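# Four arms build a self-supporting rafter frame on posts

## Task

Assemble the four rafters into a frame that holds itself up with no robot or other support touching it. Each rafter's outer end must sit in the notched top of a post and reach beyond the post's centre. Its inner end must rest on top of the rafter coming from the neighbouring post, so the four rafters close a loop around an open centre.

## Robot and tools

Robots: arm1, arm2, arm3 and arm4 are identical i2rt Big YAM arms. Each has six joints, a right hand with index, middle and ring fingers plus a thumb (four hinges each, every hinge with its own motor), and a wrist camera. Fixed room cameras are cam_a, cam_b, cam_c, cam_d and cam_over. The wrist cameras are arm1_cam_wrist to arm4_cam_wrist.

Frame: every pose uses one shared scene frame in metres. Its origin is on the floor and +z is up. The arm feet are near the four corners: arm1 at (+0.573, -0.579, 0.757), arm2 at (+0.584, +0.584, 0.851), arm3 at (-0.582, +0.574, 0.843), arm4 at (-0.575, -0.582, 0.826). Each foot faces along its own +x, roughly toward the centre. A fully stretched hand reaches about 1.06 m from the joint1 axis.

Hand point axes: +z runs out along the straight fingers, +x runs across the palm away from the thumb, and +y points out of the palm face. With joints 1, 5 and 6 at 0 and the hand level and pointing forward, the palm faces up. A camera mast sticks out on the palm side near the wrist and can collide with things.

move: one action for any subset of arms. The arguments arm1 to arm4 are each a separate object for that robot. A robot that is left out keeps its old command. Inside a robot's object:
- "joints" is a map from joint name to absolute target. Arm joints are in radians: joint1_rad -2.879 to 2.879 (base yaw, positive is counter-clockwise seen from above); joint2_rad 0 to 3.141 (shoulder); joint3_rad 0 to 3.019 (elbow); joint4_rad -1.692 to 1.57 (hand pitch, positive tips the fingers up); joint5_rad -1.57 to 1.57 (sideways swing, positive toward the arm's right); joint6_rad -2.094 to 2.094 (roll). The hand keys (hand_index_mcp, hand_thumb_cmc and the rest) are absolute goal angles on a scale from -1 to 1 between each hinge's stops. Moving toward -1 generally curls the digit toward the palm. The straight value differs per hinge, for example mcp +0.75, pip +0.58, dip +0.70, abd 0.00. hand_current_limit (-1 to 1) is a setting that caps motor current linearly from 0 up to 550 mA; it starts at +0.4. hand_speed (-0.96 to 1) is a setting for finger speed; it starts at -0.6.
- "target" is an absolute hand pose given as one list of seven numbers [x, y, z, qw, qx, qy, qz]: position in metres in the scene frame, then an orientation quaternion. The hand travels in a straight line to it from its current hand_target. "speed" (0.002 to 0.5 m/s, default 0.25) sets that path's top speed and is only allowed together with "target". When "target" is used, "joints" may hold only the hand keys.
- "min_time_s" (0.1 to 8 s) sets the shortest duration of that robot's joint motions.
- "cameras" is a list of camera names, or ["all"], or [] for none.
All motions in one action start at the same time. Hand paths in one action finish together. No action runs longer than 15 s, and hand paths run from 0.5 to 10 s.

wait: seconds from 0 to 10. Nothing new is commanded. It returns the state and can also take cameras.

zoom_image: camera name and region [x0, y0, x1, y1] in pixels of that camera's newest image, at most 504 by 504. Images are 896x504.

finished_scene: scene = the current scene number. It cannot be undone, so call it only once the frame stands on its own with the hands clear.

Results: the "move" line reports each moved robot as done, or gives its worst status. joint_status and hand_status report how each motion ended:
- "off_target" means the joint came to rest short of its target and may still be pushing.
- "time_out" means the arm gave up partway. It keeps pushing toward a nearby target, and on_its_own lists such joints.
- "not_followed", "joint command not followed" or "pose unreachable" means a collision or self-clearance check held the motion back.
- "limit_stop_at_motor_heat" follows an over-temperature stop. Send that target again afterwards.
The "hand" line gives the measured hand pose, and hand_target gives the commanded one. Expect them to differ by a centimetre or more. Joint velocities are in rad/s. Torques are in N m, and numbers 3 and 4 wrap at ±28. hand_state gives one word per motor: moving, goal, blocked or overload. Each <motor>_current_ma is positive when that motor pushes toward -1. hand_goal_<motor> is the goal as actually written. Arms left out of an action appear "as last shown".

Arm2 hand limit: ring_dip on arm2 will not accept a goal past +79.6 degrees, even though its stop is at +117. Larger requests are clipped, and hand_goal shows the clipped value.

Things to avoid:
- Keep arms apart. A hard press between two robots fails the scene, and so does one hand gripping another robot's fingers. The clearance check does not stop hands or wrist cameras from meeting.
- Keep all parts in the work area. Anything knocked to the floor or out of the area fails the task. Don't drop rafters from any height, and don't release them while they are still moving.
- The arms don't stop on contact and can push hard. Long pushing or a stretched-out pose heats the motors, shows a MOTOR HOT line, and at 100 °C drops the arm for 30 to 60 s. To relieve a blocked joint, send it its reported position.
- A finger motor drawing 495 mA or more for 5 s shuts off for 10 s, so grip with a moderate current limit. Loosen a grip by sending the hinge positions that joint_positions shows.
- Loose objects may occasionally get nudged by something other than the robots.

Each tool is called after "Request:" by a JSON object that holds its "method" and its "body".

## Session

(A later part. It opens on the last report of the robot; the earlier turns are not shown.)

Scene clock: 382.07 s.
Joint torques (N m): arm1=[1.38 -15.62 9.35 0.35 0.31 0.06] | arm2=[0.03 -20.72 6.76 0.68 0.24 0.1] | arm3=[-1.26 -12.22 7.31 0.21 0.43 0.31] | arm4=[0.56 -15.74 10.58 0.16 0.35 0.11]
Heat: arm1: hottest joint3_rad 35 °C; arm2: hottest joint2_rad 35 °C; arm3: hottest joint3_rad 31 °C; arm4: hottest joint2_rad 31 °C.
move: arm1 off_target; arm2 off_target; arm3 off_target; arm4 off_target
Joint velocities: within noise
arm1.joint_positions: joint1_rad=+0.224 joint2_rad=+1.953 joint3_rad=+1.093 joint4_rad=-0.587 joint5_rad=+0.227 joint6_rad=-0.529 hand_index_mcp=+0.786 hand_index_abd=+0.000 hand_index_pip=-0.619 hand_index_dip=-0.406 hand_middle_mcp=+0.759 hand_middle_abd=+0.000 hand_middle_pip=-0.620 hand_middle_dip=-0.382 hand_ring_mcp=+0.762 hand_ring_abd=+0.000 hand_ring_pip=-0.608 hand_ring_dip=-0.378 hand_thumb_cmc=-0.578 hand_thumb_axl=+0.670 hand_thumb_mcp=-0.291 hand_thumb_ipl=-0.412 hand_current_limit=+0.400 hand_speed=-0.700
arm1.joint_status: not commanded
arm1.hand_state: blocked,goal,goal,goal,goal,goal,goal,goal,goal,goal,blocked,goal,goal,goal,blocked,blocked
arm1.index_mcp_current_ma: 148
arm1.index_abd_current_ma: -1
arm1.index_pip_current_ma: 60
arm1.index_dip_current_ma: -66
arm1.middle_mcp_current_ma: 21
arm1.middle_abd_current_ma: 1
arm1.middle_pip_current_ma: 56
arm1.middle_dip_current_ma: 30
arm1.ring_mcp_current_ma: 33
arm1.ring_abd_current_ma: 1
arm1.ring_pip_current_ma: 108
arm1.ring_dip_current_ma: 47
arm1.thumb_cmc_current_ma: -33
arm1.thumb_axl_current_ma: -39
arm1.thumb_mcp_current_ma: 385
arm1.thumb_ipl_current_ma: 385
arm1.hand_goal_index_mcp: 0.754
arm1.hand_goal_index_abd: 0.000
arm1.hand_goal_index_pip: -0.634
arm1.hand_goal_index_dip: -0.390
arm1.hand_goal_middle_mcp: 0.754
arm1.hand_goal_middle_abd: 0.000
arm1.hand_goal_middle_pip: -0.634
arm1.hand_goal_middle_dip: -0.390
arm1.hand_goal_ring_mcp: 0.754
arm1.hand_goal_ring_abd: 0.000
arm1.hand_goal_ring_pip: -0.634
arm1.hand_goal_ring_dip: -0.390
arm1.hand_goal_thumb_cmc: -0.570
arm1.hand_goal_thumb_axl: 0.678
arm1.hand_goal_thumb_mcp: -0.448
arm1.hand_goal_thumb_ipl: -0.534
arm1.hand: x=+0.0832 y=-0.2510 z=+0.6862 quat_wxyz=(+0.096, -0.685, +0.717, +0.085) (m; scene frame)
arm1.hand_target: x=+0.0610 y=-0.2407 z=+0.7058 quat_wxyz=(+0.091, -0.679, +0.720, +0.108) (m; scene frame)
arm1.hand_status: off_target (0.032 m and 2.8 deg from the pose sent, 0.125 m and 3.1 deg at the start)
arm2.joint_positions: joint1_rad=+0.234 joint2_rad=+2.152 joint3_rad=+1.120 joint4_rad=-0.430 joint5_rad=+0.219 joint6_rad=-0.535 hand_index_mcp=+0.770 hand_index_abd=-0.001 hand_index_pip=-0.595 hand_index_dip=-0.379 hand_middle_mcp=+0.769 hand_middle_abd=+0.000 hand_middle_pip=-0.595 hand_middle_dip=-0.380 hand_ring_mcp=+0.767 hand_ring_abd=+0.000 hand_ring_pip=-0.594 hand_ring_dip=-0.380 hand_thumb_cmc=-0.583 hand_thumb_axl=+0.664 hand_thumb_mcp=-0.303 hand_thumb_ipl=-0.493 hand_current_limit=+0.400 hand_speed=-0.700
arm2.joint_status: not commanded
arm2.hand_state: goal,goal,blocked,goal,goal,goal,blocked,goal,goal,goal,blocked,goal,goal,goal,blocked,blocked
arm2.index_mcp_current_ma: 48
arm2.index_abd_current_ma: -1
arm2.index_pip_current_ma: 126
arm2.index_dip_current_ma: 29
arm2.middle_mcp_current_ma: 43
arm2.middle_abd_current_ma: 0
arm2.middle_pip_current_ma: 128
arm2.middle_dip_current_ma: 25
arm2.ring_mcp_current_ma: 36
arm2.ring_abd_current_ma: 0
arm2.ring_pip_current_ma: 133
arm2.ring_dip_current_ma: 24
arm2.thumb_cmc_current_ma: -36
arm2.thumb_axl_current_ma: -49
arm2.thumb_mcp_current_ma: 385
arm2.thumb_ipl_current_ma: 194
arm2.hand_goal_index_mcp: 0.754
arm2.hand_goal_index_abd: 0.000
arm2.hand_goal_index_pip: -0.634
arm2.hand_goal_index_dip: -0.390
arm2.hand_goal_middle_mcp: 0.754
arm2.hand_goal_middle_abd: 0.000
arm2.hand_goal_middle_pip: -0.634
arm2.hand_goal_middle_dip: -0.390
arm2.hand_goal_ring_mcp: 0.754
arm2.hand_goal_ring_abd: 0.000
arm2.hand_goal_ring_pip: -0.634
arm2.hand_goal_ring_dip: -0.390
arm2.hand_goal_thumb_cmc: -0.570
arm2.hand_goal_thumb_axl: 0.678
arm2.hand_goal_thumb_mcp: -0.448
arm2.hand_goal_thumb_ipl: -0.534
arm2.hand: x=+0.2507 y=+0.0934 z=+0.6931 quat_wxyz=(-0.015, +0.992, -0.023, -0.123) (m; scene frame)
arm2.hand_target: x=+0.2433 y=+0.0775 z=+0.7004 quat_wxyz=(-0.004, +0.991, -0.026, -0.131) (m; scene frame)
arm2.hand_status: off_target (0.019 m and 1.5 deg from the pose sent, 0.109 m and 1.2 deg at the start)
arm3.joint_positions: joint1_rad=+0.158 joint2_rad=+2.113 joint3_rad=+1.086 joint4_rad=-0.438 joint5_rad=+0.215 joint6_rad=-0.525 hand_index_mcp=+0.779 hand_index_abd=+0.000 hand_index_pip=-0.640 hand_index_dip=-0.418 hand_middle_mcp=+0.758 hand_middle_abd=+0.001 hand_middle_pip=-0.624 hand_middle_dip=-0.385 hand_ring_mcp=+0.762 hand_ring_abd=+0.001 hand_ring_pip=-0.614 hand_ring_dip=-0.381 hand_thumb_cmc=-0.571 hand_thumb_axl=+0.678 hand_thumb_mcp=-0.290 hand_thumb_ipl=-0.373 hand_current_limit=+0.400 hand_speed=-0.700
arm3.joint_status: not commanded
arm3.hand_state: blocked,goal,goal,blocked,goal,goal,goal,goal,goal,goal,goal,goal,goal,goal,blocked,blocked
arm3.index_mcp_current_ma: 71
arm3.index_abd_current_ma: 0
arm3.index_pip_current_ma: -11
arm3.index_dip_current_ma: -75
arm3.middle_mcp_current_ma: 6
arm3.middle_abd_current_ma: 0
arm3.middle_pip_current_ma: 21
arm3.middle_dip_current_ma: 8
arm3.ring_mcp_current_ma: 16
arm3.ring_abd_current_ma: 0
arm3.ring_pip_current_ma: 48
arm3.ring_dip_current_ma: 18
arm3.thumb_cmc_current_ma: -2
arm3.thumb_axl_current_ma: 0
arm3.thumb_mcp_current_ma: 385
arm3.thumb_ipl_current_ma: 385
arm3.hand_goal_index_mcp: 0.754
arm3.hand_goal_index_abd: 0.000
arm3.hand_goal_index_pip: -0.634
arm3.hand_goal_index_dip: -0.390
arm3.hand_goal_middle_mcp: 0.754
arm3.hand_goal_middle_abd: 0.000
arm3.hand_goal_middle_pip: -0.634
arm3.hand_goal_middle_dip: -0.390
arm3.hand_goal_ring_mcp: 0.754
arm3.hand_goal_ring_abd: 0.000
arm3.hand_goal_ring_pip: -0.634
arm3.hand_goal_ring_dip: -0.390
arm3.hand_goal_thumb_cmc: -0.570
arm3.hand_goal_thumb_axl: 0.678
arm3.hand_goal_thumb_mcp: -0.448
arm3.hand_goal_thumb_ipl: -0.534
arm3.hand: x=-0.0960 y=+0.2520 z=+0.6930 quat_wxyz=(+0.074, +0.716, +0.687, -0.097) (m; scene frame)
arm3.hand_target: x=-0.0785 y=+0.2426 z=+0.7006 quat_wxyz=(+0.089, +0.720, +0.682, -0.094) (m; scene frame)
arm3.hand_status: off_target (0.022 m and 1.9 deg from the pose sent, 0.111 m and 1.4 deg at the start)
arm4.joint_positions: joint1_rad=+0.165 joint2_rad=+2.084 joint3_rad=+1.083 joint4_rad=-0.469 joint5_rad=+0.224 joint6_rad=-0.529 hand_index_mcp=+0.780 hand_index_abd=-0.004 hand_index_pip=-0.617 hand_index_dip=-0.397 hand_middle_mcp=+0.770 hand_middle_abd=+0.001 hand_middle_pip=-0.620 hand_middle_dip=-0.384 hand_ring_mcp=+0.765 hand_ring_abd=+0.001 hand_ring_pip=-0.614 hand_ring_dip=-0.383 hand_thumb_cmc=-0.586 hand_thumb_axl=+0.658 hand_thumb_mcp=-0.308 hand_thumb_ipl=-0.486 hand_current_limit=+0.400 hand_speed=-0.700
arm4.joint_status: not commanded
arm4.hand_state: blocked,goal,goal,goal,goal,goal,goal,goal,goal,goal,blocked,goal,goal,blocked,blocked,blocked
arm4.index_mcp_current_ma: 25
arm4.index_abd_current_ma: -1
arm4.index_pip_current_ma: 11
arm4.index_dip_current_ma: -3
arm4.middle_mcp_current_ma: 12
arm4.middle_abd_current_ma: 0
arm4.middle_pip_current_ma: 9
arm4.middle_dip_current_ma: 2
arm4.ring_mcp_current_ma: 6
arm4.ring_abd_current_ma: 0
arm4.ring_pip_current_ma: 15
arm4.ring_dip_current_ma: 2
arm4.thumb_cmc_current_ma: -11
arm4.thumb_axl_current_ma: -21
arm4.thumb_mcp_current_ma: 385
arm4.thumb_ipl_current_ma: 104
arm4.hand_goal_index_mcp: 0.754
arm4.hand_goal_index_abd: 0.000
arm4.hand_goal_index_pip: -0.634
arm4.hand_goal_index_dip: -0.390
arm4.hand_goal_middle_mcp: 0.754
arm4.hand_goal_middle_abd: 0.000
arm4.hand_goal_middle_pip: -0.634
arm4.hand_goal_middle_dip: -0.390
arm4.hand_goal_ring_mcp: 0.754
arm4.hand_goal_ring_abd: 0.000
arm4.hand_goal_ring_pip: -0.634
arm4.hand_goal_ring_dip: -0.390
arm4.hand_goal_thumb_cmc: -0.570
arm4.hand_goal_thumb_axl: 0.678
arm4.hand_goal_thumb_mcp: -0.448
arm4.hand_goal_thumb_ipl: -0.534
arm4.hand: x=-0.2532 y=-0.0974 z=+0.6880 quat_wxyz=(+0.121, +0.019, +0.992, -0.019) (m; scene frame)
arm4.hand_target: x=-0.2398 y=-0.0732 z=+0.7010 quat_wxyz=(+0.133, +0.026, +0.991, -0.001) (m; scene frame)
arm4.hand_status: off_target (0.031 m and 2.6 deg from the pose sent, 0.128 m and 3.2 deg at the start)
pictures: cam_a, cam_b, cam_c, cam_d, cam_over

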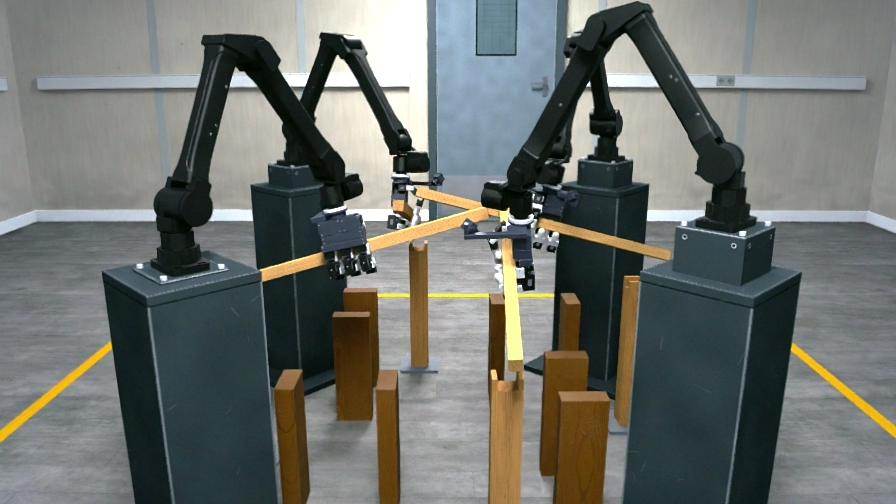

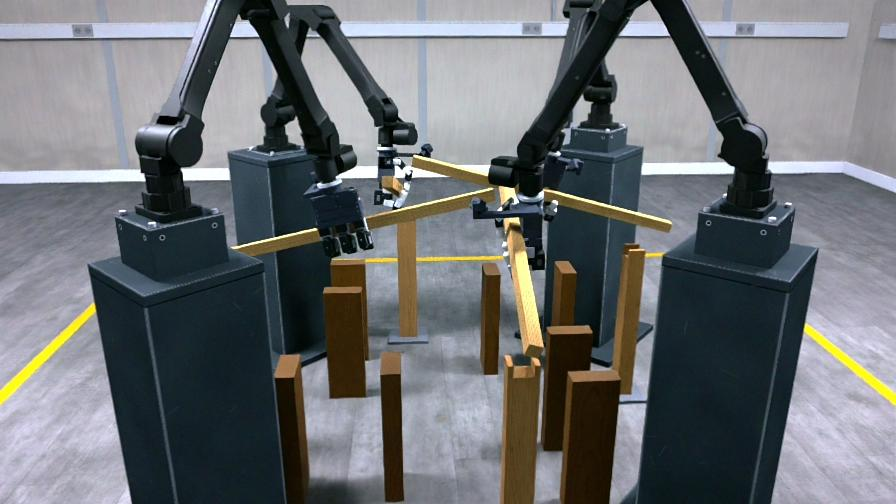

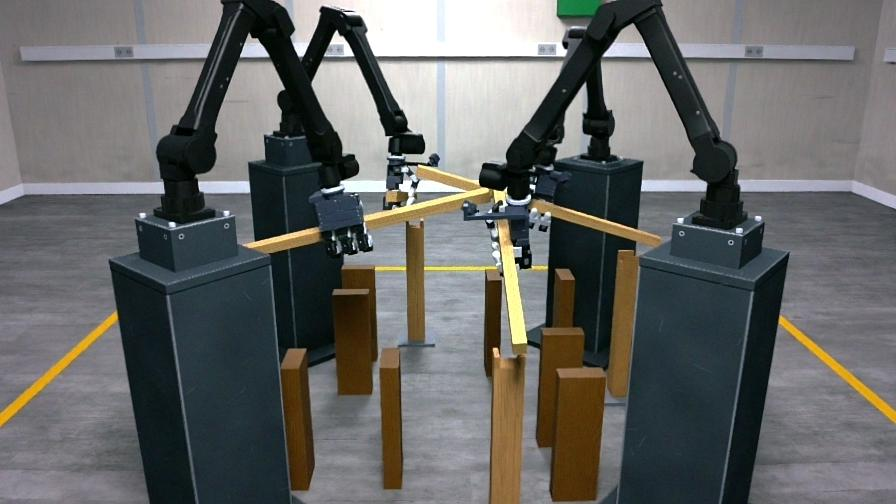

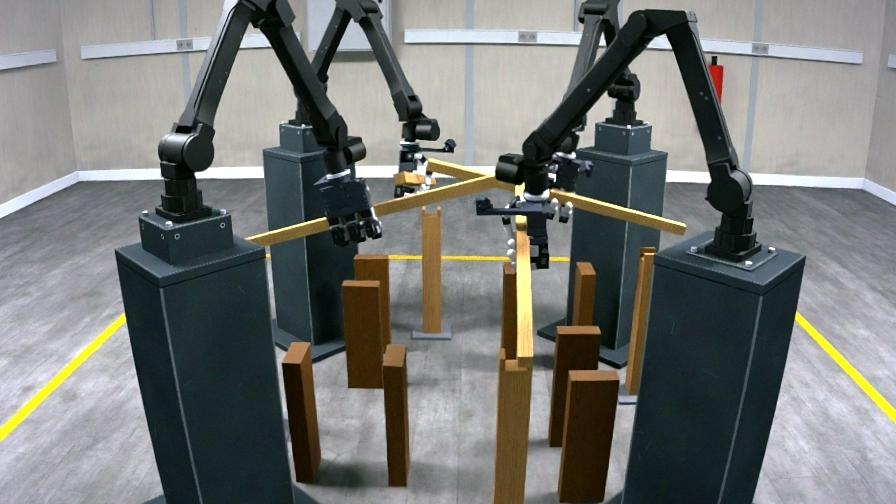

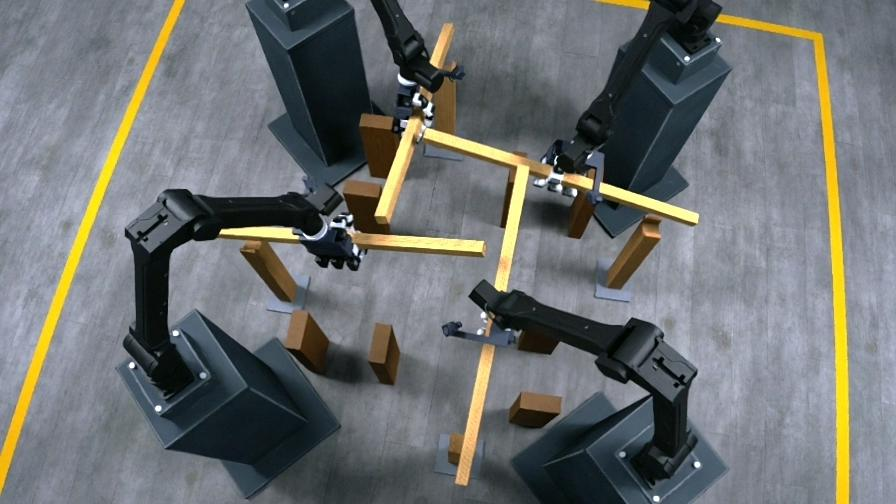

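Request:
{"method": "move", "body": {"arm1": {"target": [0.056, -0.205, 0.689, 0.082, -0.680, 0.721, 0.105], "speed": 0.07}, "arm2": {"target": [0.200, 0.0715, 0.677, 0.0, 0.992, -0.026, -0.123], "speed": 0.07}, "arm3": {"target": [-0.073, 0.201, 0.677, 0.087, 0.719, 0.680, -0.086], "speed": 0.07}, "arm4": {"target": [-0.197, -0.064, 0.682, 0.126, 0.026, 0.991, 0.004], "speed": 0.07}, "cameras": ["cam_a", "cam_b", "cam_c", "cam_d", "cam_over"]}}

Request:
{"method": "zoom_image", "body": {"camera": "cam_a", "region": [470, 320, 550, 420]}}

Request:
{"method": "zoom_image", "body": {"camera": "cam_b", "region": [480, 300, 560, 400]}}

Request:
{"method": "zoom_image", "body": {"camera": "cam_c", "region": [470, 300, 550, 400]}}

Request:
{"method": "zoom_image", "body": {"camera": "cam_d", "region": [480, 300, 560, 400]}}

Scene clock: 391.73 s.
Joint torques (N m): arm1=[0.21 -16.62 9.35 0.96 -0.08 -0.16] | arm2=[-1.55 -22.12 6.9 0.66 0.01 -0.03] | arm3=[-2.14 -13.1 7.47 0.5 0.24 0.09] | arm4=[-0.21 -17.14 11.19 0.23 0.09 -0.07]
Heat: arm1: hottest joint3_rad 36 °C; arm2: hottest joint2_rad 35 °C; arm3: hottest joint3_rad 32 °C; arm4: hottest joint3_rad 32 °C.
move: arm1 off_target; arm2 off_target; arm3 off_target; arm4 off_target
Joint velocities: within noise
arm1.joint_positions: joint1_rad=+0.180 joint2_rad=+2.023 joint3_rad=+1.161 joint4_rad=-0.587 joint5_rad=+0.206 joint6_rad=-0.561 hand_index_mcp=+0.786 hand_index_abd=+0.000 hand_index_pip=-0.619 hand_index_dip=-0.406 hand_middle_mcp=+0.759 hand_middle_abd=+0.000 hand_middle_pip=-0.620 hand_middle_dip=-0.382 hand_ring_mcp=+0.762 hand_ring_abd=+0.000 hand_ring_pip=-0.608 hand_ring_dip=-0.378 hand_thumb_cmc=-0.578 hand_thumb_axl=+0.670 hand_thumb_mcp=-0.291 hand_thumb_ipl=-0.412 hand_current_limit=+0.400 hand_speed=-0.700
arm1.joint_status: not commanded
arm1.hand_state: blocked,goal,goal,goal,goal,goal,goal,goal,goal,goal,blocked,goal,goal,goal,blocked,blocked
arm1.index_mcp_current_ma: 148
arm1.index_abd_current_ma: -1
arm1.index_pip_current_ma: 60
arm1.index_dip_current_ma: -66
arm1.middle_mcp_current_ma: 21
arm1.middle_abd_current_ma: 1
arm1.middle_pip_current_ma: 56
arm1.middle_dip_current_ma: 30
arm1.ring_mcp_current_ma: 33
arm1.ring_abd_current_ma: 1
arm1.ring_pip_current_ma: 108
arm1.ring_dip_current_ma: 47
arm1.thumb_cmc_current_ma: -33
arm1.thumb_axl_current_ma: -39
arm1.thumb_mcp_current_ma: 385
arm1.thumb_ipl_current_ma: 385
arm1.hand_goal_index_mcp: 0.754
arm1.hand_goal_index_abd: 0.000
arm1.hand_goal_index_pip: -0.634
arm1.hand_goal_index_dip: -0.390
arm1.hand_goal_middle_mcp: 0.754
arm1.hand_goal_middle_abd: 0.000
arm1.hand_goal_middle_pip: -0.634
arm1.hand_goal_middle_dip: -0.390
arm1.hand_goal_ring_mcp: 0.754
arm1.hand_goal_ring_abd: 0.000
arm1.hand_goal_ring_pip: -0.634
arm1.hand_goal_ring_dip: -0.390
arm1.hand_goal_thumb_cmc: -0.570
arm1.hand_goal_thumb_axl: 0.678
arm1.hand_goal_thumb_mcp: -0.448
arm1.hand_goal_thumb_ipl: -0.534
arm1.hand: x=+0.0774 y=-0.2231 z=+0.6697 quat_wxyz=(+0.089, -0.682, +0.722, +0.079) (m; scene frame)
arm1.hand_target: x=+0.0572 y=-0.2057 z=+0.6900 quat_wxyz=(+0.082, -0.680, +0.721, +0.105) (m; scene frame)
arm1.hand_status: off_target (0.034 m and 3.1 deg from the pose sent, 0.054 m and 2.9 deg at the start)
arm2.joint_positions: joint1_rad=+0.178 joint2_rad=+2.243 joint3_rad=+1.222 joint4_rad=-0.430 joint5_rad=+0.197 joint6_rad=-0.587 hand_index_mcp=+0.770 hand_index_abd=-0.001 hand_index_pip=-0.595 hand_index_dip=-0.379 hand_middle_mcp=+0.769 hand_middle_abd=+0.000 hand_middle_pip=-0.595 hand_middle_dip=-0.380 hand_ring_mcp=+0.767 hand_ring_abd=+0.000 hand_ring_pip=-0.594 hand_ring_dip=-0.380 hand_thumb_cmc=-0.583 hand_thumb_axl=+0.664 hand_thumb_mcp=-0.303 hand_thumb_ipl=-0.493 hand_current_limit=+0.400 hand_speed=-0.700
arm2.joint_status: not commanded
arm2.hand_state: goal,goal,blocked,goal,goal,goal,blocked,goal,goal,goal,blocked,goal,goal,goal,blocked,blocked
arm2.index_mcp_current_ma: 48
arm2.index_abd_current_ma: -1
arm2.index_pip_current_ma: 126
arm2.index_dip_current_ma: 29
arm2.middle_mcp_current_ma: 43
arm2.middle_abd_current_ma: 0
arm2.middle_pip_current_ma: 128
arm2.middle_dip_current_ma: 25
arm2.ring_mcp_current_ma: 36
arm2.ring_abd_current_ma: 0
arm2.ring_pip_current_ma: 133
arm2.ring_dip_current_ma: 24
arm2.thumb_cmc_current_ma: -36
arm2.thumb_axl_current_ma: -49
arm2.thumb_mcp_current_ma: 385
arm2.thumb_ipl_current_ma: 194
arm2.hand_goal_index_mcp: 0.754
arm2.hand_goal_index_abd: 0.000
arm2.hand_goal_index_pip: -0.634
arm2.hand_goal_index_dip: -0.390
arm2.hand_goal_middle_mcp: 0.754
arm2.hand_goal_middle_abd: 0.000
arm2.hand_goal_middle_pip: -0.634
arm2.hand_goal_middle_dip: -0.390
arm2.hand_goal_ring_mcp: 0.754
arm2.hand_goal_ring_abd: 0.000
arm2.hand_goal_ring_pip: -0.634
arm2.hand_goal_ring_dip: -0.390
arm2.hand_goal_thumb_cmc: -0.570
arm2.hand_goal_thumb_axl: 0.678
arm2.hand_goal_thumb_mcp: -0.448
arm2.hand_goal_thumb_ipl: -0.534
arm2.hand: x=+0.2128 y=+0.0843 z=+0.6706 quat_wxyz=(-0.010, +0.993, -0.025, -0.117) (m; scene frame)
arm2.hand_target: x=+0.2001 y=+0.0720 z=+0.6776 quat_wxyz=(+0.000, +0.992, -0.026, -0.123) (m; scene frame)
arm2.hand_status: off_target (0.019 m and 1.4 deg from the pose sent, 0.058 m and 1.7 deg at the start)
arm3.joint_positions: joint1_rad=+0.102 joint2_rad=+2.200 joint3_rad=+1.178 joint4_rad=-0.438 joint5_rad=+0.194 joint6_rad=-0.567 hand_index_mcp=+0.779 hand_index_abd=+0.000 hand_index_pip=-0.640 hand_index_dip=-0.418 hand_middle_mcp=+0.758 hand_middle_abd=+0.001 hand_middle_pip=-0.624 hand_middle_dip=-0.385 hand_ring_mcp=+0.762 hand_ring_abd=+0.001 hand_ring_pip=-0.614 hand_ring_dip=-0.381 hand_thumb_cmc=-0.571 hand_thumb_axl=+0.678 hand_thumb_mcp=-0.290 hand_thumb_ipl=-0.373 hand_current_limit=+0.400 hand_speed=-0.700
arm3.joint_status: not commanded
arm3.hand_state: blocked,goal,goal,blocked,goal,goal,goal,goal,goal,goal,blocked,goal,goal,goal,blocked,blocked
arm3.index_mcp_current_ma: 71
arm3.index_abd_current_ma: 0
arm3.index_pip_current_ma: -11
arm3.index_dip_current_ma: -75
arm3.middle_mcp_current_ma: 6
arm3.middle_abd_current_ma: 0
arm3.middle_pip_current_ma: 21
arm3.middle_dip_current_ma: 9
arm3.ring_mcp_current_ma: 16
arm3.ring_abd_current_ma: 0
arm3.ring_pip_current_ma: 49
arm3.ring_dip_current_ma: 18
arm3.thumb_cmc_current_ma: -2
arm3.thumb_axl_current_ma: 0
arm3.thumb_mcp_current_ma: 385
arm3.thumb_ipl_current_ma: 385
arm3.hand_goal_index_mcp: 0.754
arm3.hand_goal_index_abd: 0.000
arm3.hand_goal_index_pip: -0.634
arm3.hand_goal_index_dip: -0.390
arm3.hand_goal_middle_mcp: 0.754
arm3.hand_goal_middle_abd: 0.000
arm3.hand_goal_middle_pip: -0.634
arm3.hand_goal_middle_dip: -0.390
arm3.hand_goal_ring_mcp: 0.754
arm3.hand_goal_ring_abd: 0.000
arm3.hand_goal_ring_pip: -0.634
arm3.hand_goal_ring_dip: -0.390
arm3.hand_goal_thumb_cmc: -0.570
arm3.hand_goal_thumb_axl: 0.678
arm3.hand_goal_thumb_mcp: -0.448
arm3.hand_goal_thumb_ipl: -0.534
arm3.hand: x=-0.0900 y=+0.2158 z=+0.6700 quat_wxyz=(+0.070, +0.722, +0.683, -0.090) (m; scene frame)
arm3.hand_target: x=-0.0737 y=+0.2014 z=+0.6779 quat_wxyz=(+0.087, +0.721, +0.682, -0.086) (m; scene frame)
arm3.hand_status: off_target (0.024 m and 2.0 deg from the pose sent, 0.058 m and 2.1 deg at the start)
arm4.joint_positions: joint1_rad=+0.111 joint2_rad=+2.165 joint3_rad=+1.180 joint4_rad=-0.469 joint5_rad=+0.203 joint6_rad=-0.570 hand_index_mcp=+0.780 hand_index_abd=-0.004 hand_index_pip=-0.617 hand_index_dip=-0.397 hand_middle_mcp=+0.770 hand_middle_abd=+0.001 hand_middle_pip=-0.620 hand_middle_dip=-0.384 hand_ring_mcp=+0.765 hand_ring_abd=+0.001 hand_ring_pip=-0.614 hand_ring_dip=-0.383 hand_thumb_cmc=-0.586 hand_thumb_axl=+0.658 hand_thumb_mcp=-0.308 hand_thumb_ipl=-0.486 hand_current_limit=+0.400 hand_speed=-0.700
arm4.joint_status: not commanded
arm4.hand_state: blocked,goal,goal,goal,goal,goal,goal,goal,goal,goal,blocked,goal,goal,blocked,blocked,blocked
arm4.index_mcp_current_ma: 25
arm4.index_abd_current_ma: -1
arm4.index_pip_current_ma: 11
arm4.index_dip_current_ma: -3
arm4.middle_mcp_current_ma: 12
arm4.middle_abd_current_ma: 0
arm4.middle_pip_current_ma: 9
arm4.middle_dip_current_ma: 2
arm4.ring_mcp_current_ma: 6
arm4.ring_abd_current_ma: 0
arm4.ring_pip_current_ma: 15
arm4.ring_dip_current_ma: 2
arm4.thumb_cmc_current_ma: -11
arm4.thumb_axl_current_ma: -22
arm4.thumb_mcp_current_ma: 385
arm4.thumb_ipl_current_ma: 104
arm4.hand_goal_index_mcp: 0.754
arm4.hand_goal_index_abd: 0.000
arm4.hand_goal_index_pip: -0.634
arm4.hand_goal_index_dip: -0.390
arm4.hand_goal_middle_mcp: 0.754
arm4.hand_goal_middle_abd: 0.000
arm4.hand_goal_middle_pip: -0.634
arm4.hand_goal_middle_dip: -0.390
arm4.hand_goal_ring_mcp: 0.754
arm4.hand_goal_ring_abd: 0.000
arm4.hand_goal_ring_pip: -0.634
arm4.hand_goal_ring_dip: -0.390
arm4.hand_goal_thumb_cmc: -0.570
arm4.hand_goal_thumb_axl: 0.678
arm4.hand_goal_thumb_mcp: -0.448
arm4.hand_goal_thumb_ipl: -0.534
arm4.hand: x=-0.2155 y=-0.0866 z=+0.6707 quat_wxyz=(+0.116, +0.026, +0.993, -0.013) (m; scene frame)
arm4.hand_target: x=-0.1979 y=-0.0652 z=+0.6832 quat_wxyz=(+0.126, +0.026, +0.992, +0.004) (m; scene frame)
arm4.hand_status: off_target (0.031 m and 2.2 deg from the pose sent, 0.066 m and 2.8 deg at the start)
pictures: cam_a, cam_b, cam_c, cam_d, cam_over

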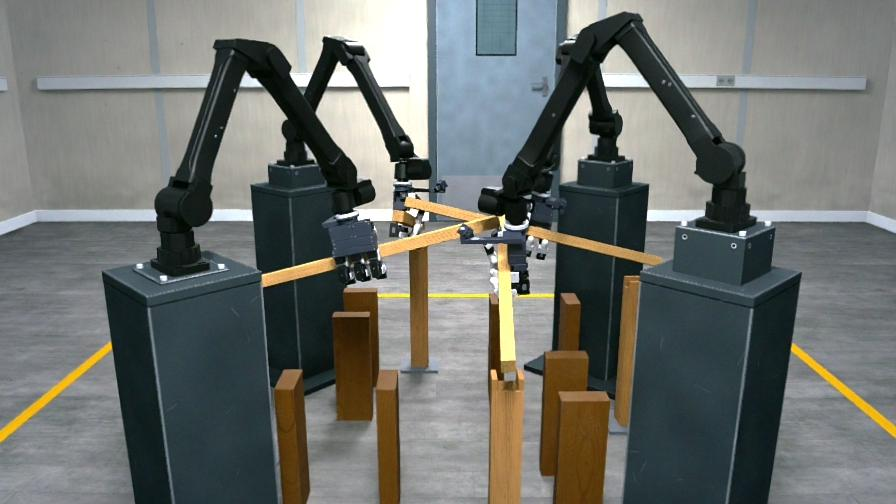

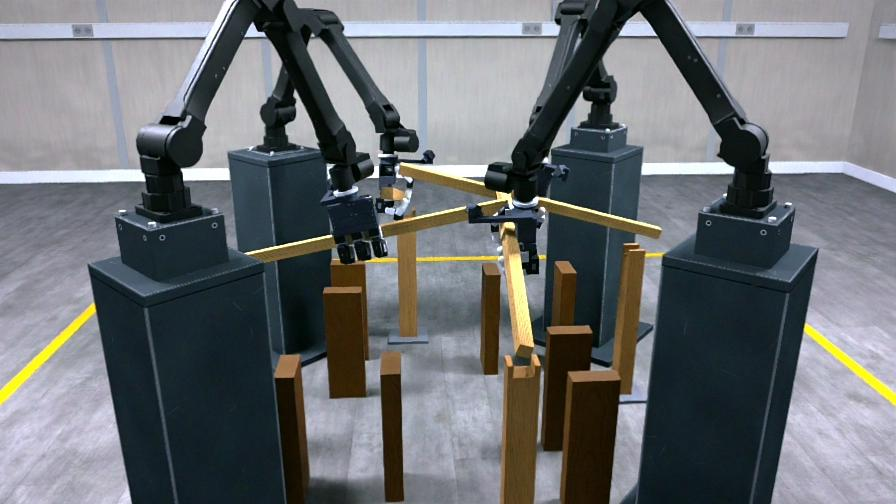

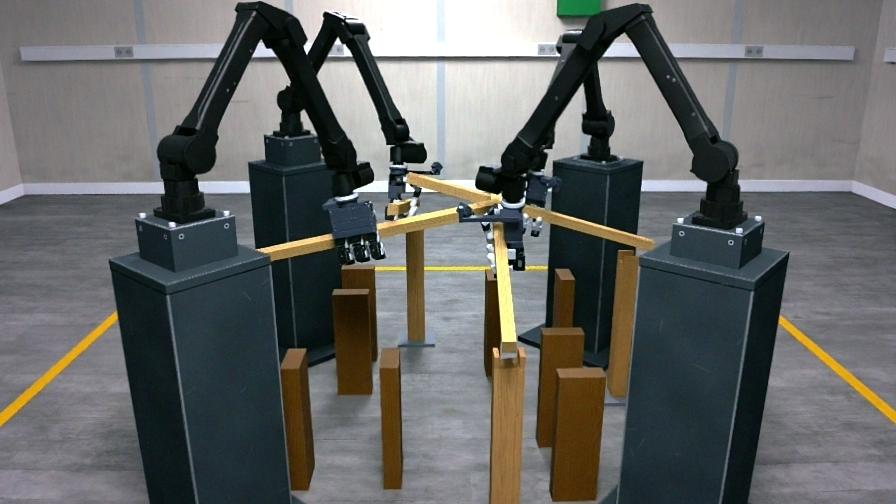

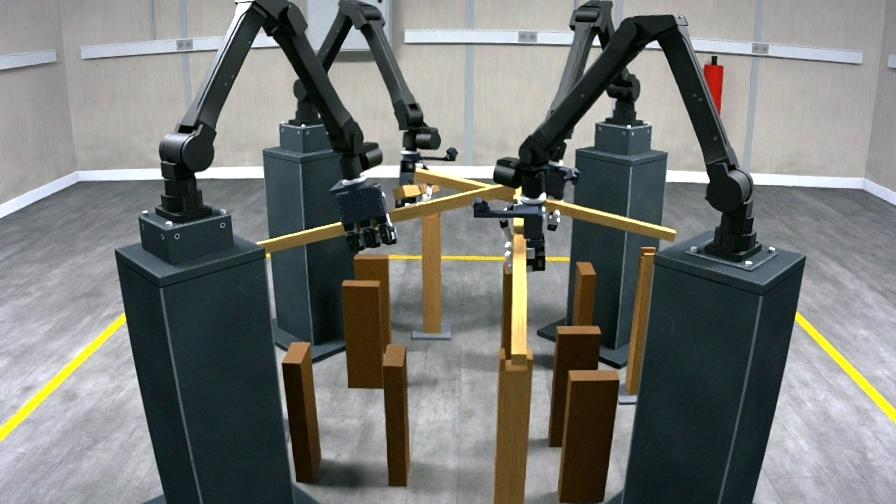

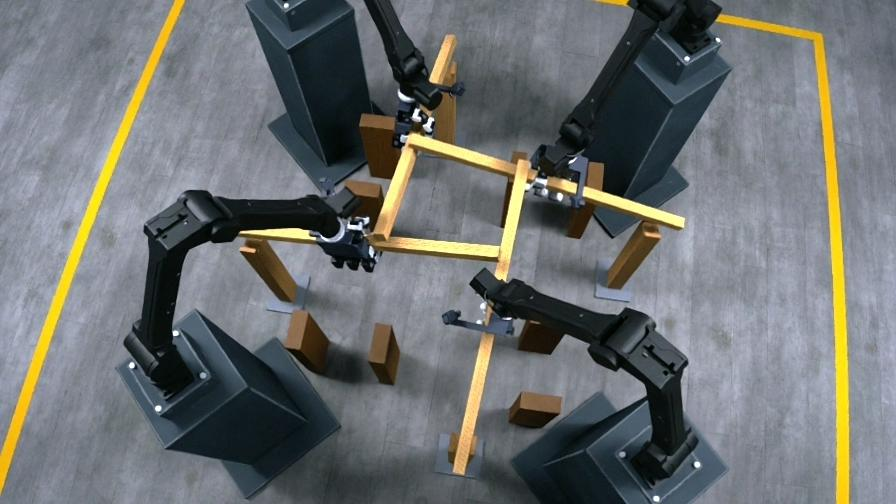

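Scaled by 5.040.

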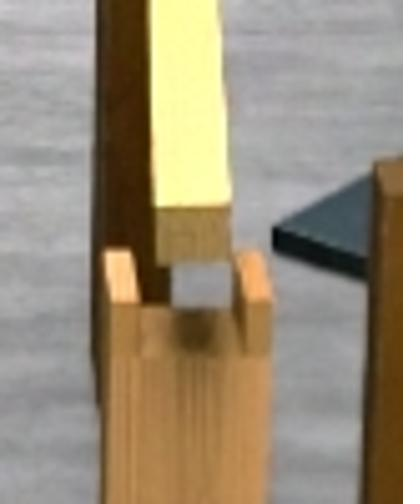

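Scaled by 5.040.

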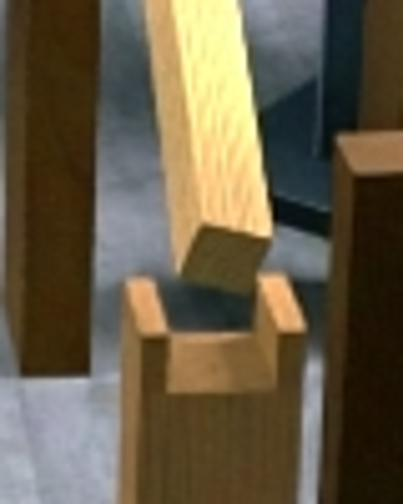

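Scaled by 5.040.

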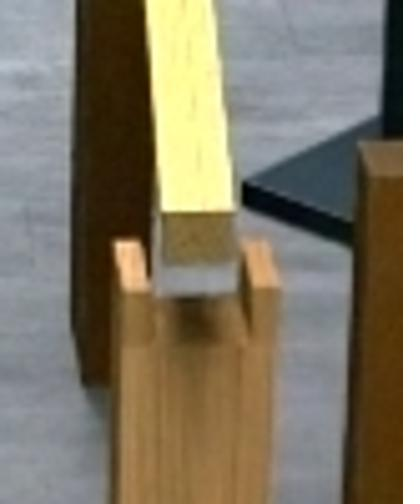

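Scaled by 5.040.

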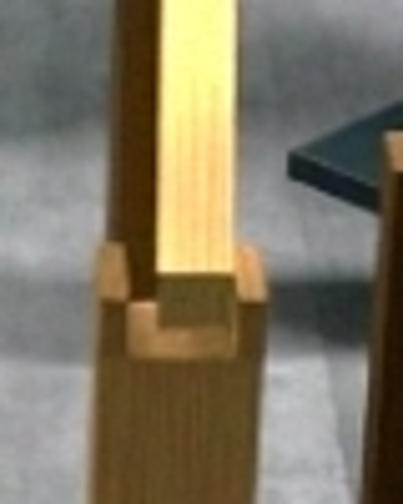

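Request:
{"method": "wait", "body": {"seconds": 0, "cameras": ["arm1_cam_wrist", "arm3_cam_wrist", "cam_b", "cam_c"]}}

Request:
{"method": "zoom_image", "body": {"camera": "cam_b", "region": [440, 160, 580, 370]}}

Request:
{"method": "zoom_image", "body": {"camera": "cam_c", "region": [250, 150, 450, 290]}}

Scene clock: 399.73 s.
Joint torques (N m): arm1=[0.32 -15.38 9.36 0.75 -0.04 -0.2] | arm2=[-0.91 -22.12 6.91 0.68 0.02 -0.03] | arm3=[-2.14 -13.1 7.47 0.5 0.24 0.09] | arm4=[-0.26 -17.2 11.23 0.18 0.08 -0.07]
Heat: arm1: hottest joint3_rad 38 °C; arm2: hottest joint2_rad 36 °C; arm3: hottest joint3_rad 32 °C; arm4: hottest joint3_rad 33 °C.
Joint velocities: within noise
arm1.joint_positions: joint1_rad=+0.180 joint2_rad=+2.023 joint3_rad=+1.161 joint4_rad=-0.587 joint5_rad=+0.206 joint6_rad=-0.561 hand_index_mcp=+0.786 hand_index_abd=+0.000 hand_index_pip=-0.619 hand_index_dip=-0.406 hand_middle_mcp=+0.759 hand_middle_abd=+0.000 hand_middle_pip=-0.620 hand_middle_dip=-0.382 hand_ring_mcp=+0.762 hand_ring_abd=+0.000 hand_ring_pip=-0.608 hand_ring_dip=-0.378 hand_thumb_cmc=-0.578 hand_thumb_axl=+0.670 hand_thumb_mcp=-0.291 hand_thumb_ipl=-0.412 hand_current_limit=+0.400 hand_speed=-0.700
arm1.joint_status: not commanded
arm1.hand_state: blocked,goal,goal,goal,goal,goal,goal,goal,goal,goal,blocked,goal,goal,goal,blocked,blocked
arm1.index_mcp_current_ma: 148
arm1.index_abd_current_ma: -1
arm1.index_pip_current_ma: 60
arm1.index_dip_current_ma: -66
arm1.middle_mcp_current_ma: 21
arm1.middle_abd_current_ma: 1
arm1.middle_pip_current_ma: 56
arm1.middle_dip_current_ma: 30
arm1.ring_mcp_current_ma: 33
arm1.ring_abd_current_ma: 1
arm1.ring_pip_current_ma: 108
arm1.ring_dip_current_ma: 47
arm1.thumb_cmc_current_ma: -33
arm1.thumb_axl_current_ma: -39
arm1.thumb_mcp_current_ma: 385
arm1.thumb_ipl_current_ma: 385
arm1.hand_goal_index_mcp: 0.754
arm1.hand_goal_index_abd: 0.000
arm1.hand_goal_index_pip: -0.634
arm1.hand_goal_index_dip: -0.390
arm1.hand_goal_middle_mcp: 0.754
arm1.hand_goal_middle_abd: 0.000
arm1.hand_goal_middle_pip: -0.634
arm1.hand_goal_middle_dip: -0.390
arm1.hand_goal_ring_mcp: 0.754
arm1.hand_goal_ring_abd: 0.000
arm1.hand_goal_ring_pip: -0.634
arm1.hand_goal_ring_dip: -0.390
arm1.hand_goal_thumb_cmc: -0.570
arm1.hand_goal_thumb_axl: 0.678
arm1.hand_goal_thumb_mcp: -0.448
arm1.hand_goal_thumb_ipl: -0.534
arm1.hand: x=+0.0774 y=-0.2232 z=+0.6697 quat_wxyz=(+0.089, -0.682, +0.722, +0.079) (m; scene frame)
arm1.hand_target: x=+0.0572 y=-0.2057 z=+0.6900 quat_wxyz=(+0.082, -0.680, +0.721, +0.105) (m; scene frame)
arm1.hand_status: off_target (0.034 m and 3.1 deg from the pose sent, 0.054 m and 2.9 deg at the start)
arm2.joint_positions: joint1_rad=+0.178 joint2_rad=+2.243 joint3_rad=+1.222 joint4_rad=-0.430 joint5_rad=+0.197 joint6_rad=-0.587 hand_index_mcp=+0.770 hand_index_abd=-0.001 hand_index_pip=-0.595 hand_index_dip=-0.379 hand_middle_mcp=+0.769 hand_middle_abd=+0.000 hand_middle_pip=-0.595 hand_middle_dip=-0.380 hand_ring_mcp=+0.767 hand_ring_abd=+0.000 hand_ring_pip=-0.594 hand_ring_dip=-0.380 hand_thumb_cmc=-0.583 hand_thumb_axl=+0.664 hand_thumb_mcp=-0.303 hand_thumb_ipl=-0.493 hand_current_limit=+0.400 hand_speed=-0.700
arm2.joint_status: not commanded
arm2.hand_state: goal,goal,blocked,goal,goal,goal,blocked,goal,goal,goal,blocked,goal,goal,goal,blocked,blocked
arm2.index_mcp_current_ma: 48
arm2.index_abd_current_ma: -1
arm2.index_pip_current_ma: 126
arm2.index_dip_current_ma: 29
arm2.middle_mcp_current_ma: 43
arm2.middle_abd_current_ma: 0
arm2.middle_pip_current_ma: 128
arm2.middle_dip_current_ma: 25
arm2.ring_mcp_current_ma: 36
arm2.ring_abd_current_ma: 0
arm2.ring_pip_current_ma: 133
arm2.ring_dip_current_ma: 24
arm2.thumb_cmc_current_ma: -36
arm2.thumb_axl_current_ma: -49
arm2.thumb_mcp_current_ma: 385
arm2.thumb_ipl_current_ma: 194
arm2.hand_goal_index_mcp: 0.754
arm2.hand_goal_index_abd: 0.000
arm2.hand_goal_index_pip: -0.634
arm2.hand_goal_index_dip: -0.390
arm2.hand_goal_middle_mcp: 0.754
arm2.hand_goal_middle_abd: 0.000
arm2.hand_goal_middle_pip: -0.634
arm2.hand_goal_middle_dip: -0.390
arm2.hand_goal_ring_mcp: 0.754
arm2.hand_goal_ring_abd: 0.000
arm2.hand_goal_ring_pip: -0.634
arm2.hand_goal_ring_dip: -0.390
arm2.hand_goal_thumb_cmc: -0.570
arm2.hand_goal_thumb_axl: 0.678
arm2.hand_goal_thumb_mcp: -0.448
arm2.hand_goal_thumb_ipl: -0.534
arm2.hand: x=+0.2129 y=+0.0842 z=+0.6706 quat_wxyz=(-0.010, +0.993, -0.024, -0.117) (m; scene frame)
arm2.hand_target: x=+0.2002 y=+0.0720 z=+0.6776 quat_wxyz=(+0.000, +0.992, -0.026, -0.123) (m; scene frame)
arm2.hand_status: off_target (0.019 m and 1.4 deg from the pose sent, 0.058 m and 1.7 deg at the start)
arm3.joint_positions: joint1_rad=+0.102 joint2_rad=+2.200 joint3_rad=+1.178 joint4_rad=-0.438 joint5_rad=+0.194 joint6_rad=-0.568 hand_index_mcp=+0.779 hand_index_abd=+0.000 hand_index_pip=-0.640 hand_index_dip=-0.418 hand_middle_mcp=+0.758 hand_middle_abd=+0.001 hand_middle_pip=-0.624 hand_middle_dip=-0.385 hand_ring_mcp=+0.762 hand_ring_abd=+0.001 hand_ring_pip=-0.614 hand_ring_dip=-0.381 hand_thumb_cmc=-0.571 hand_thumb_axl=+0.678 hand_thumb_mcp=-0.290 hand_thumb_ipl=-0.373 hand_current_limit=+0.400 hand_speed=-0.700
arm3.joint_status: not commanded
arm3.hand_state: blocked,goal,goal,blocked,goal,goal,goal,goal,goal,goal,blocked,goal,goal,goal,blocked,blocked
arm3.index_mcp_current_ma: 71
arm3.index_abd_current_ma: 0
arm3.index_pip_current_ma: -11
arm3.index_dip_current_ma: -75
arm3.middle_mcp_current_ma: 6
arm3.middle_abd_current_ma: 0
arm3.middle_pip_current_ma: 21
arm3.middle_dip_current_ma: 9
arm3.ring_mcp_current_ma: 16
arm3.ring_abd_current_ma: 0
arm3.ring_pip_current_ma: 49
arm3.ring_dip_current_ma: 18
arm3.thumb_cmc_current_ma: -2
arm3.thumb_axl_current_ma: 0
arm3.thumb_mcp_current_ma: 385
arm3.thumb_ipl_current_ma: 385
arm3.hand_goal_index_mcp: 0.754
arm3.hand_goal_index_abd: 0.000
arm3.hand_goal_index_pip: -0.634
arm3.hand_goal_index_dip: -0.390
arm3.hand_goal_middle_mcp: 0.754
arm3.hand_goal_middle_abd: 0.000
arm3.hand_goal_middle_pip: -0.634
arm3.hand_goal_middle_dip: -0.390
arm3.hand_goal_ring_mcp: 0.754
arm3.hand_goal_ring_abd: 0.000
arm3.hand_goal_ring_pip: -0.634
arm3.hand_goal_ring_dip: -0.390
arm3.hand_goal_thumb_cmc: -0.570
arm3.hand_goal_thumb_axl: 0.678
arm3.hand_goal_thumb_mcp: -0.448
arm3.hand_goal_thumb_ipl: -0.534
arm3.hand: x=-0.0899 y=+0.2159 z=+0.6700 quat_wxyz=(+0.070, +0.722, +0.683, -0.090) (m; scene frame)
arm3.hand_target: x=-0.0737 y=+0.2014 z=+0.6779 quat_wxyz=(+0.087, +0.721, +0.682, -0.086) (m; scene frame)
arm3.hand_status: off_target (0.024 m and 2.0 deg from the pose sent, 0.058 m and 2.1 deg at the start)
arm4.joint_positions: joint1_rad=+0.111 joint2_rad=+2.165 joint3_rad=+1.180 joint4_rad=-0.469 joint5_rad=+0.203 joint6_rad=-0.570 hand_index_mcp=+0.780 hand_index_abd=-0.004 hand_index_pip=-0.617 hand_index_dip=-0.397 hand_middle_mcp=+0.770 hand_middle_abd=+0.001 hand_middle_pip=-0.620 hand_middle_dip=-0.384 hand_ring_mcp=+0.765 hand_ring_abd=+0.001 hand_ring_pip=-0.614 hand_ring_dip=-0.383 hand_thumb_cmc=-0.586 hand_thumb_axl=+0.658 hand_thumb_mcp=-0.308 hand_thumb_ipl=-0.486 hand_current_limit=+0.400 hand_speed=-0.700
arm4.joint_status: not commanded
arm4.hand_state: blocked,goal,goal,goal,goal,goal,goal,goal,goal,goal,blocked,goal,goal,blocked,blocked,blocked
arm4.index_mcp_current_ma: 25
arm4.index_abd_current_ma: -1
arm4.index_pip_current_ma: 11
arm4.index_dip_current_ma: -3
arm4.middle_mcp_current_ma: 12
arm4.middle_abd_current_ma: 0
arm4.middle_pip_current_ma: 9
arm4.middle_dip_current_ma: 2
arm4.ring_mcp_current_ma: 6
arm4.ring_abd_current_ma: 0
arm4.ring_pip_current_ma: 15
arm4.ring_dip_current_ma: 2
arm4.thumb_cmc_current_ma: -11
arm4.thumb_axl_current_ma: -22
arm4.thumb_mcp_current_ma: 385
arm4.thumb_ipl_current_ma: 104
arm4.hand_goal_index_mcp: 0.754
arm4.hand_goal_index_abd: 0.000
arm4.hand_goal_index_pip: -0.634
arm4.hand_goal_index_dip: -0.390
arm4.hand_goal_middle_mcp: 0.754
arm4.hand_goal_middle_abd: 0.000
arm4.hand_goal_middle_pip: -0.634
arm4.hand_goal_middle_dip: -0.390
arm4.hand_goal_ring_mcp: 0.754
arm4.hand_goal_ring_abd: 0.000
arm4.hand_goal_ring_pip: -0.634
arm4.hand_goal_ring_dip: -0.390
arm4.hand_goal_thumb_cmc: -0.570
arm4.hand_goal_thumb_axl: 0.678
arm4.hand_goal_thumb_mcp: -0.448
arm4.hand_goal_thumb_ipl: -0.534
arm4.hand: x=-0.2155 y=-0.0866 z=+0.6707 quat_wxyz=(+0.116, +0.026, +0.993, -0.013) (m; scene frame)
arm4.hand_target: x=-0.1979 y=-0.0652 z=+0.6832 quat_wxyz=(+0.126, +0.026, +0.992, +0.004) (m; scene frame)
arm4.hand_status: off_target (0.031 m and 2.2 deg from the pose sent, 0.066 m and 2.8 deg at the start)
pictures: arm1_cam_wrist, arm3_cam_wrist, cam_b, cam_c

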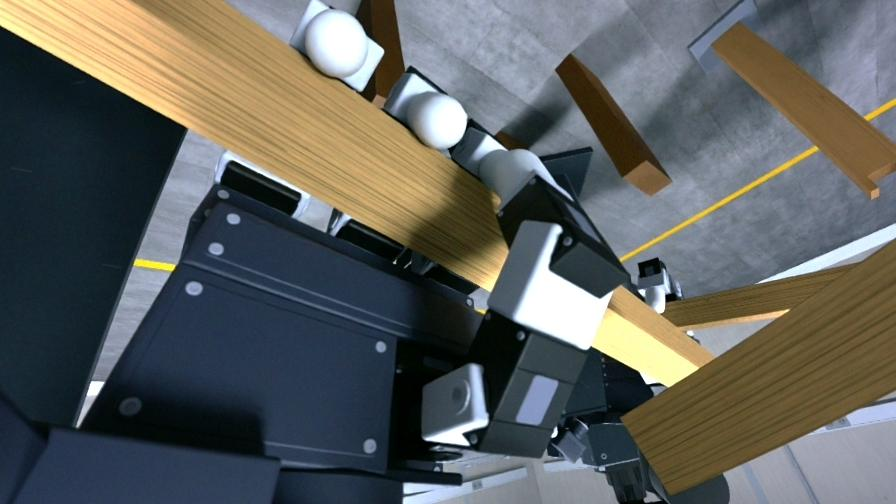

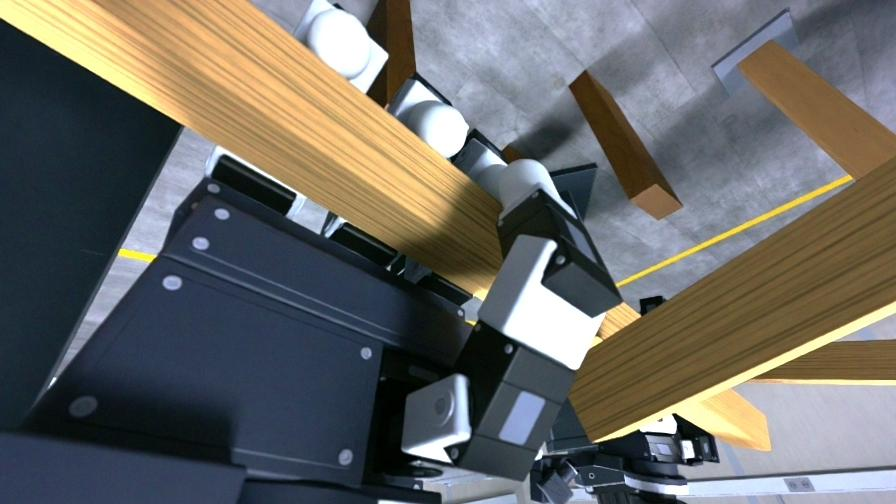

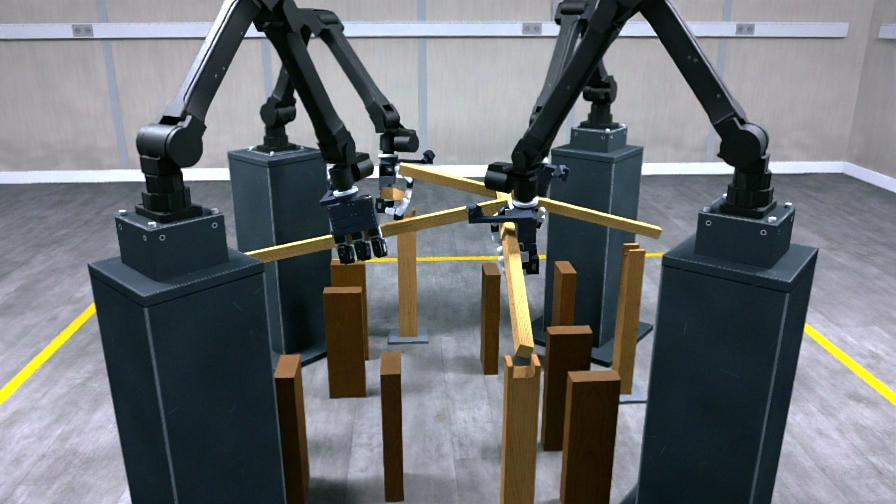

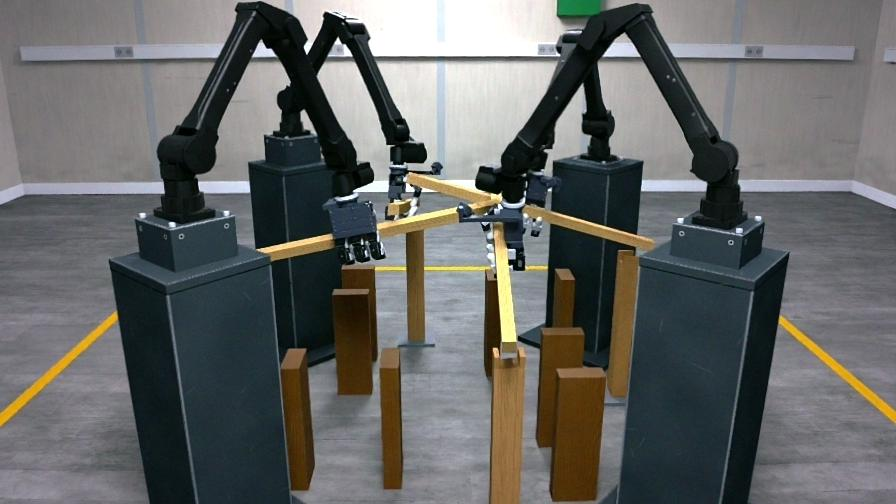

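Scaled by 2.400.

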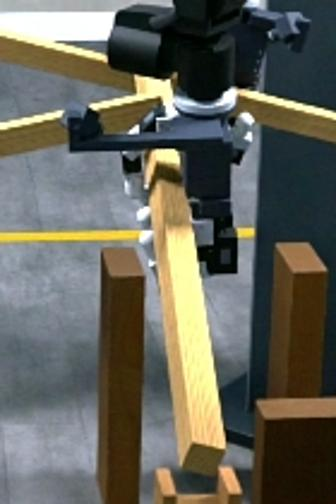

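Scaled by 2.520.

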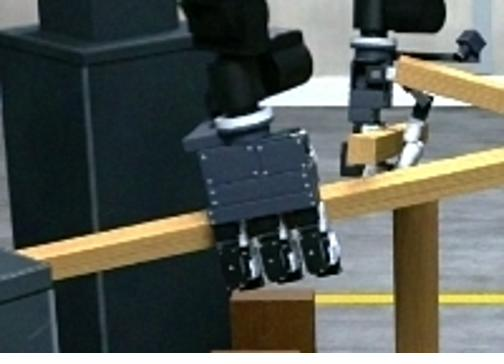

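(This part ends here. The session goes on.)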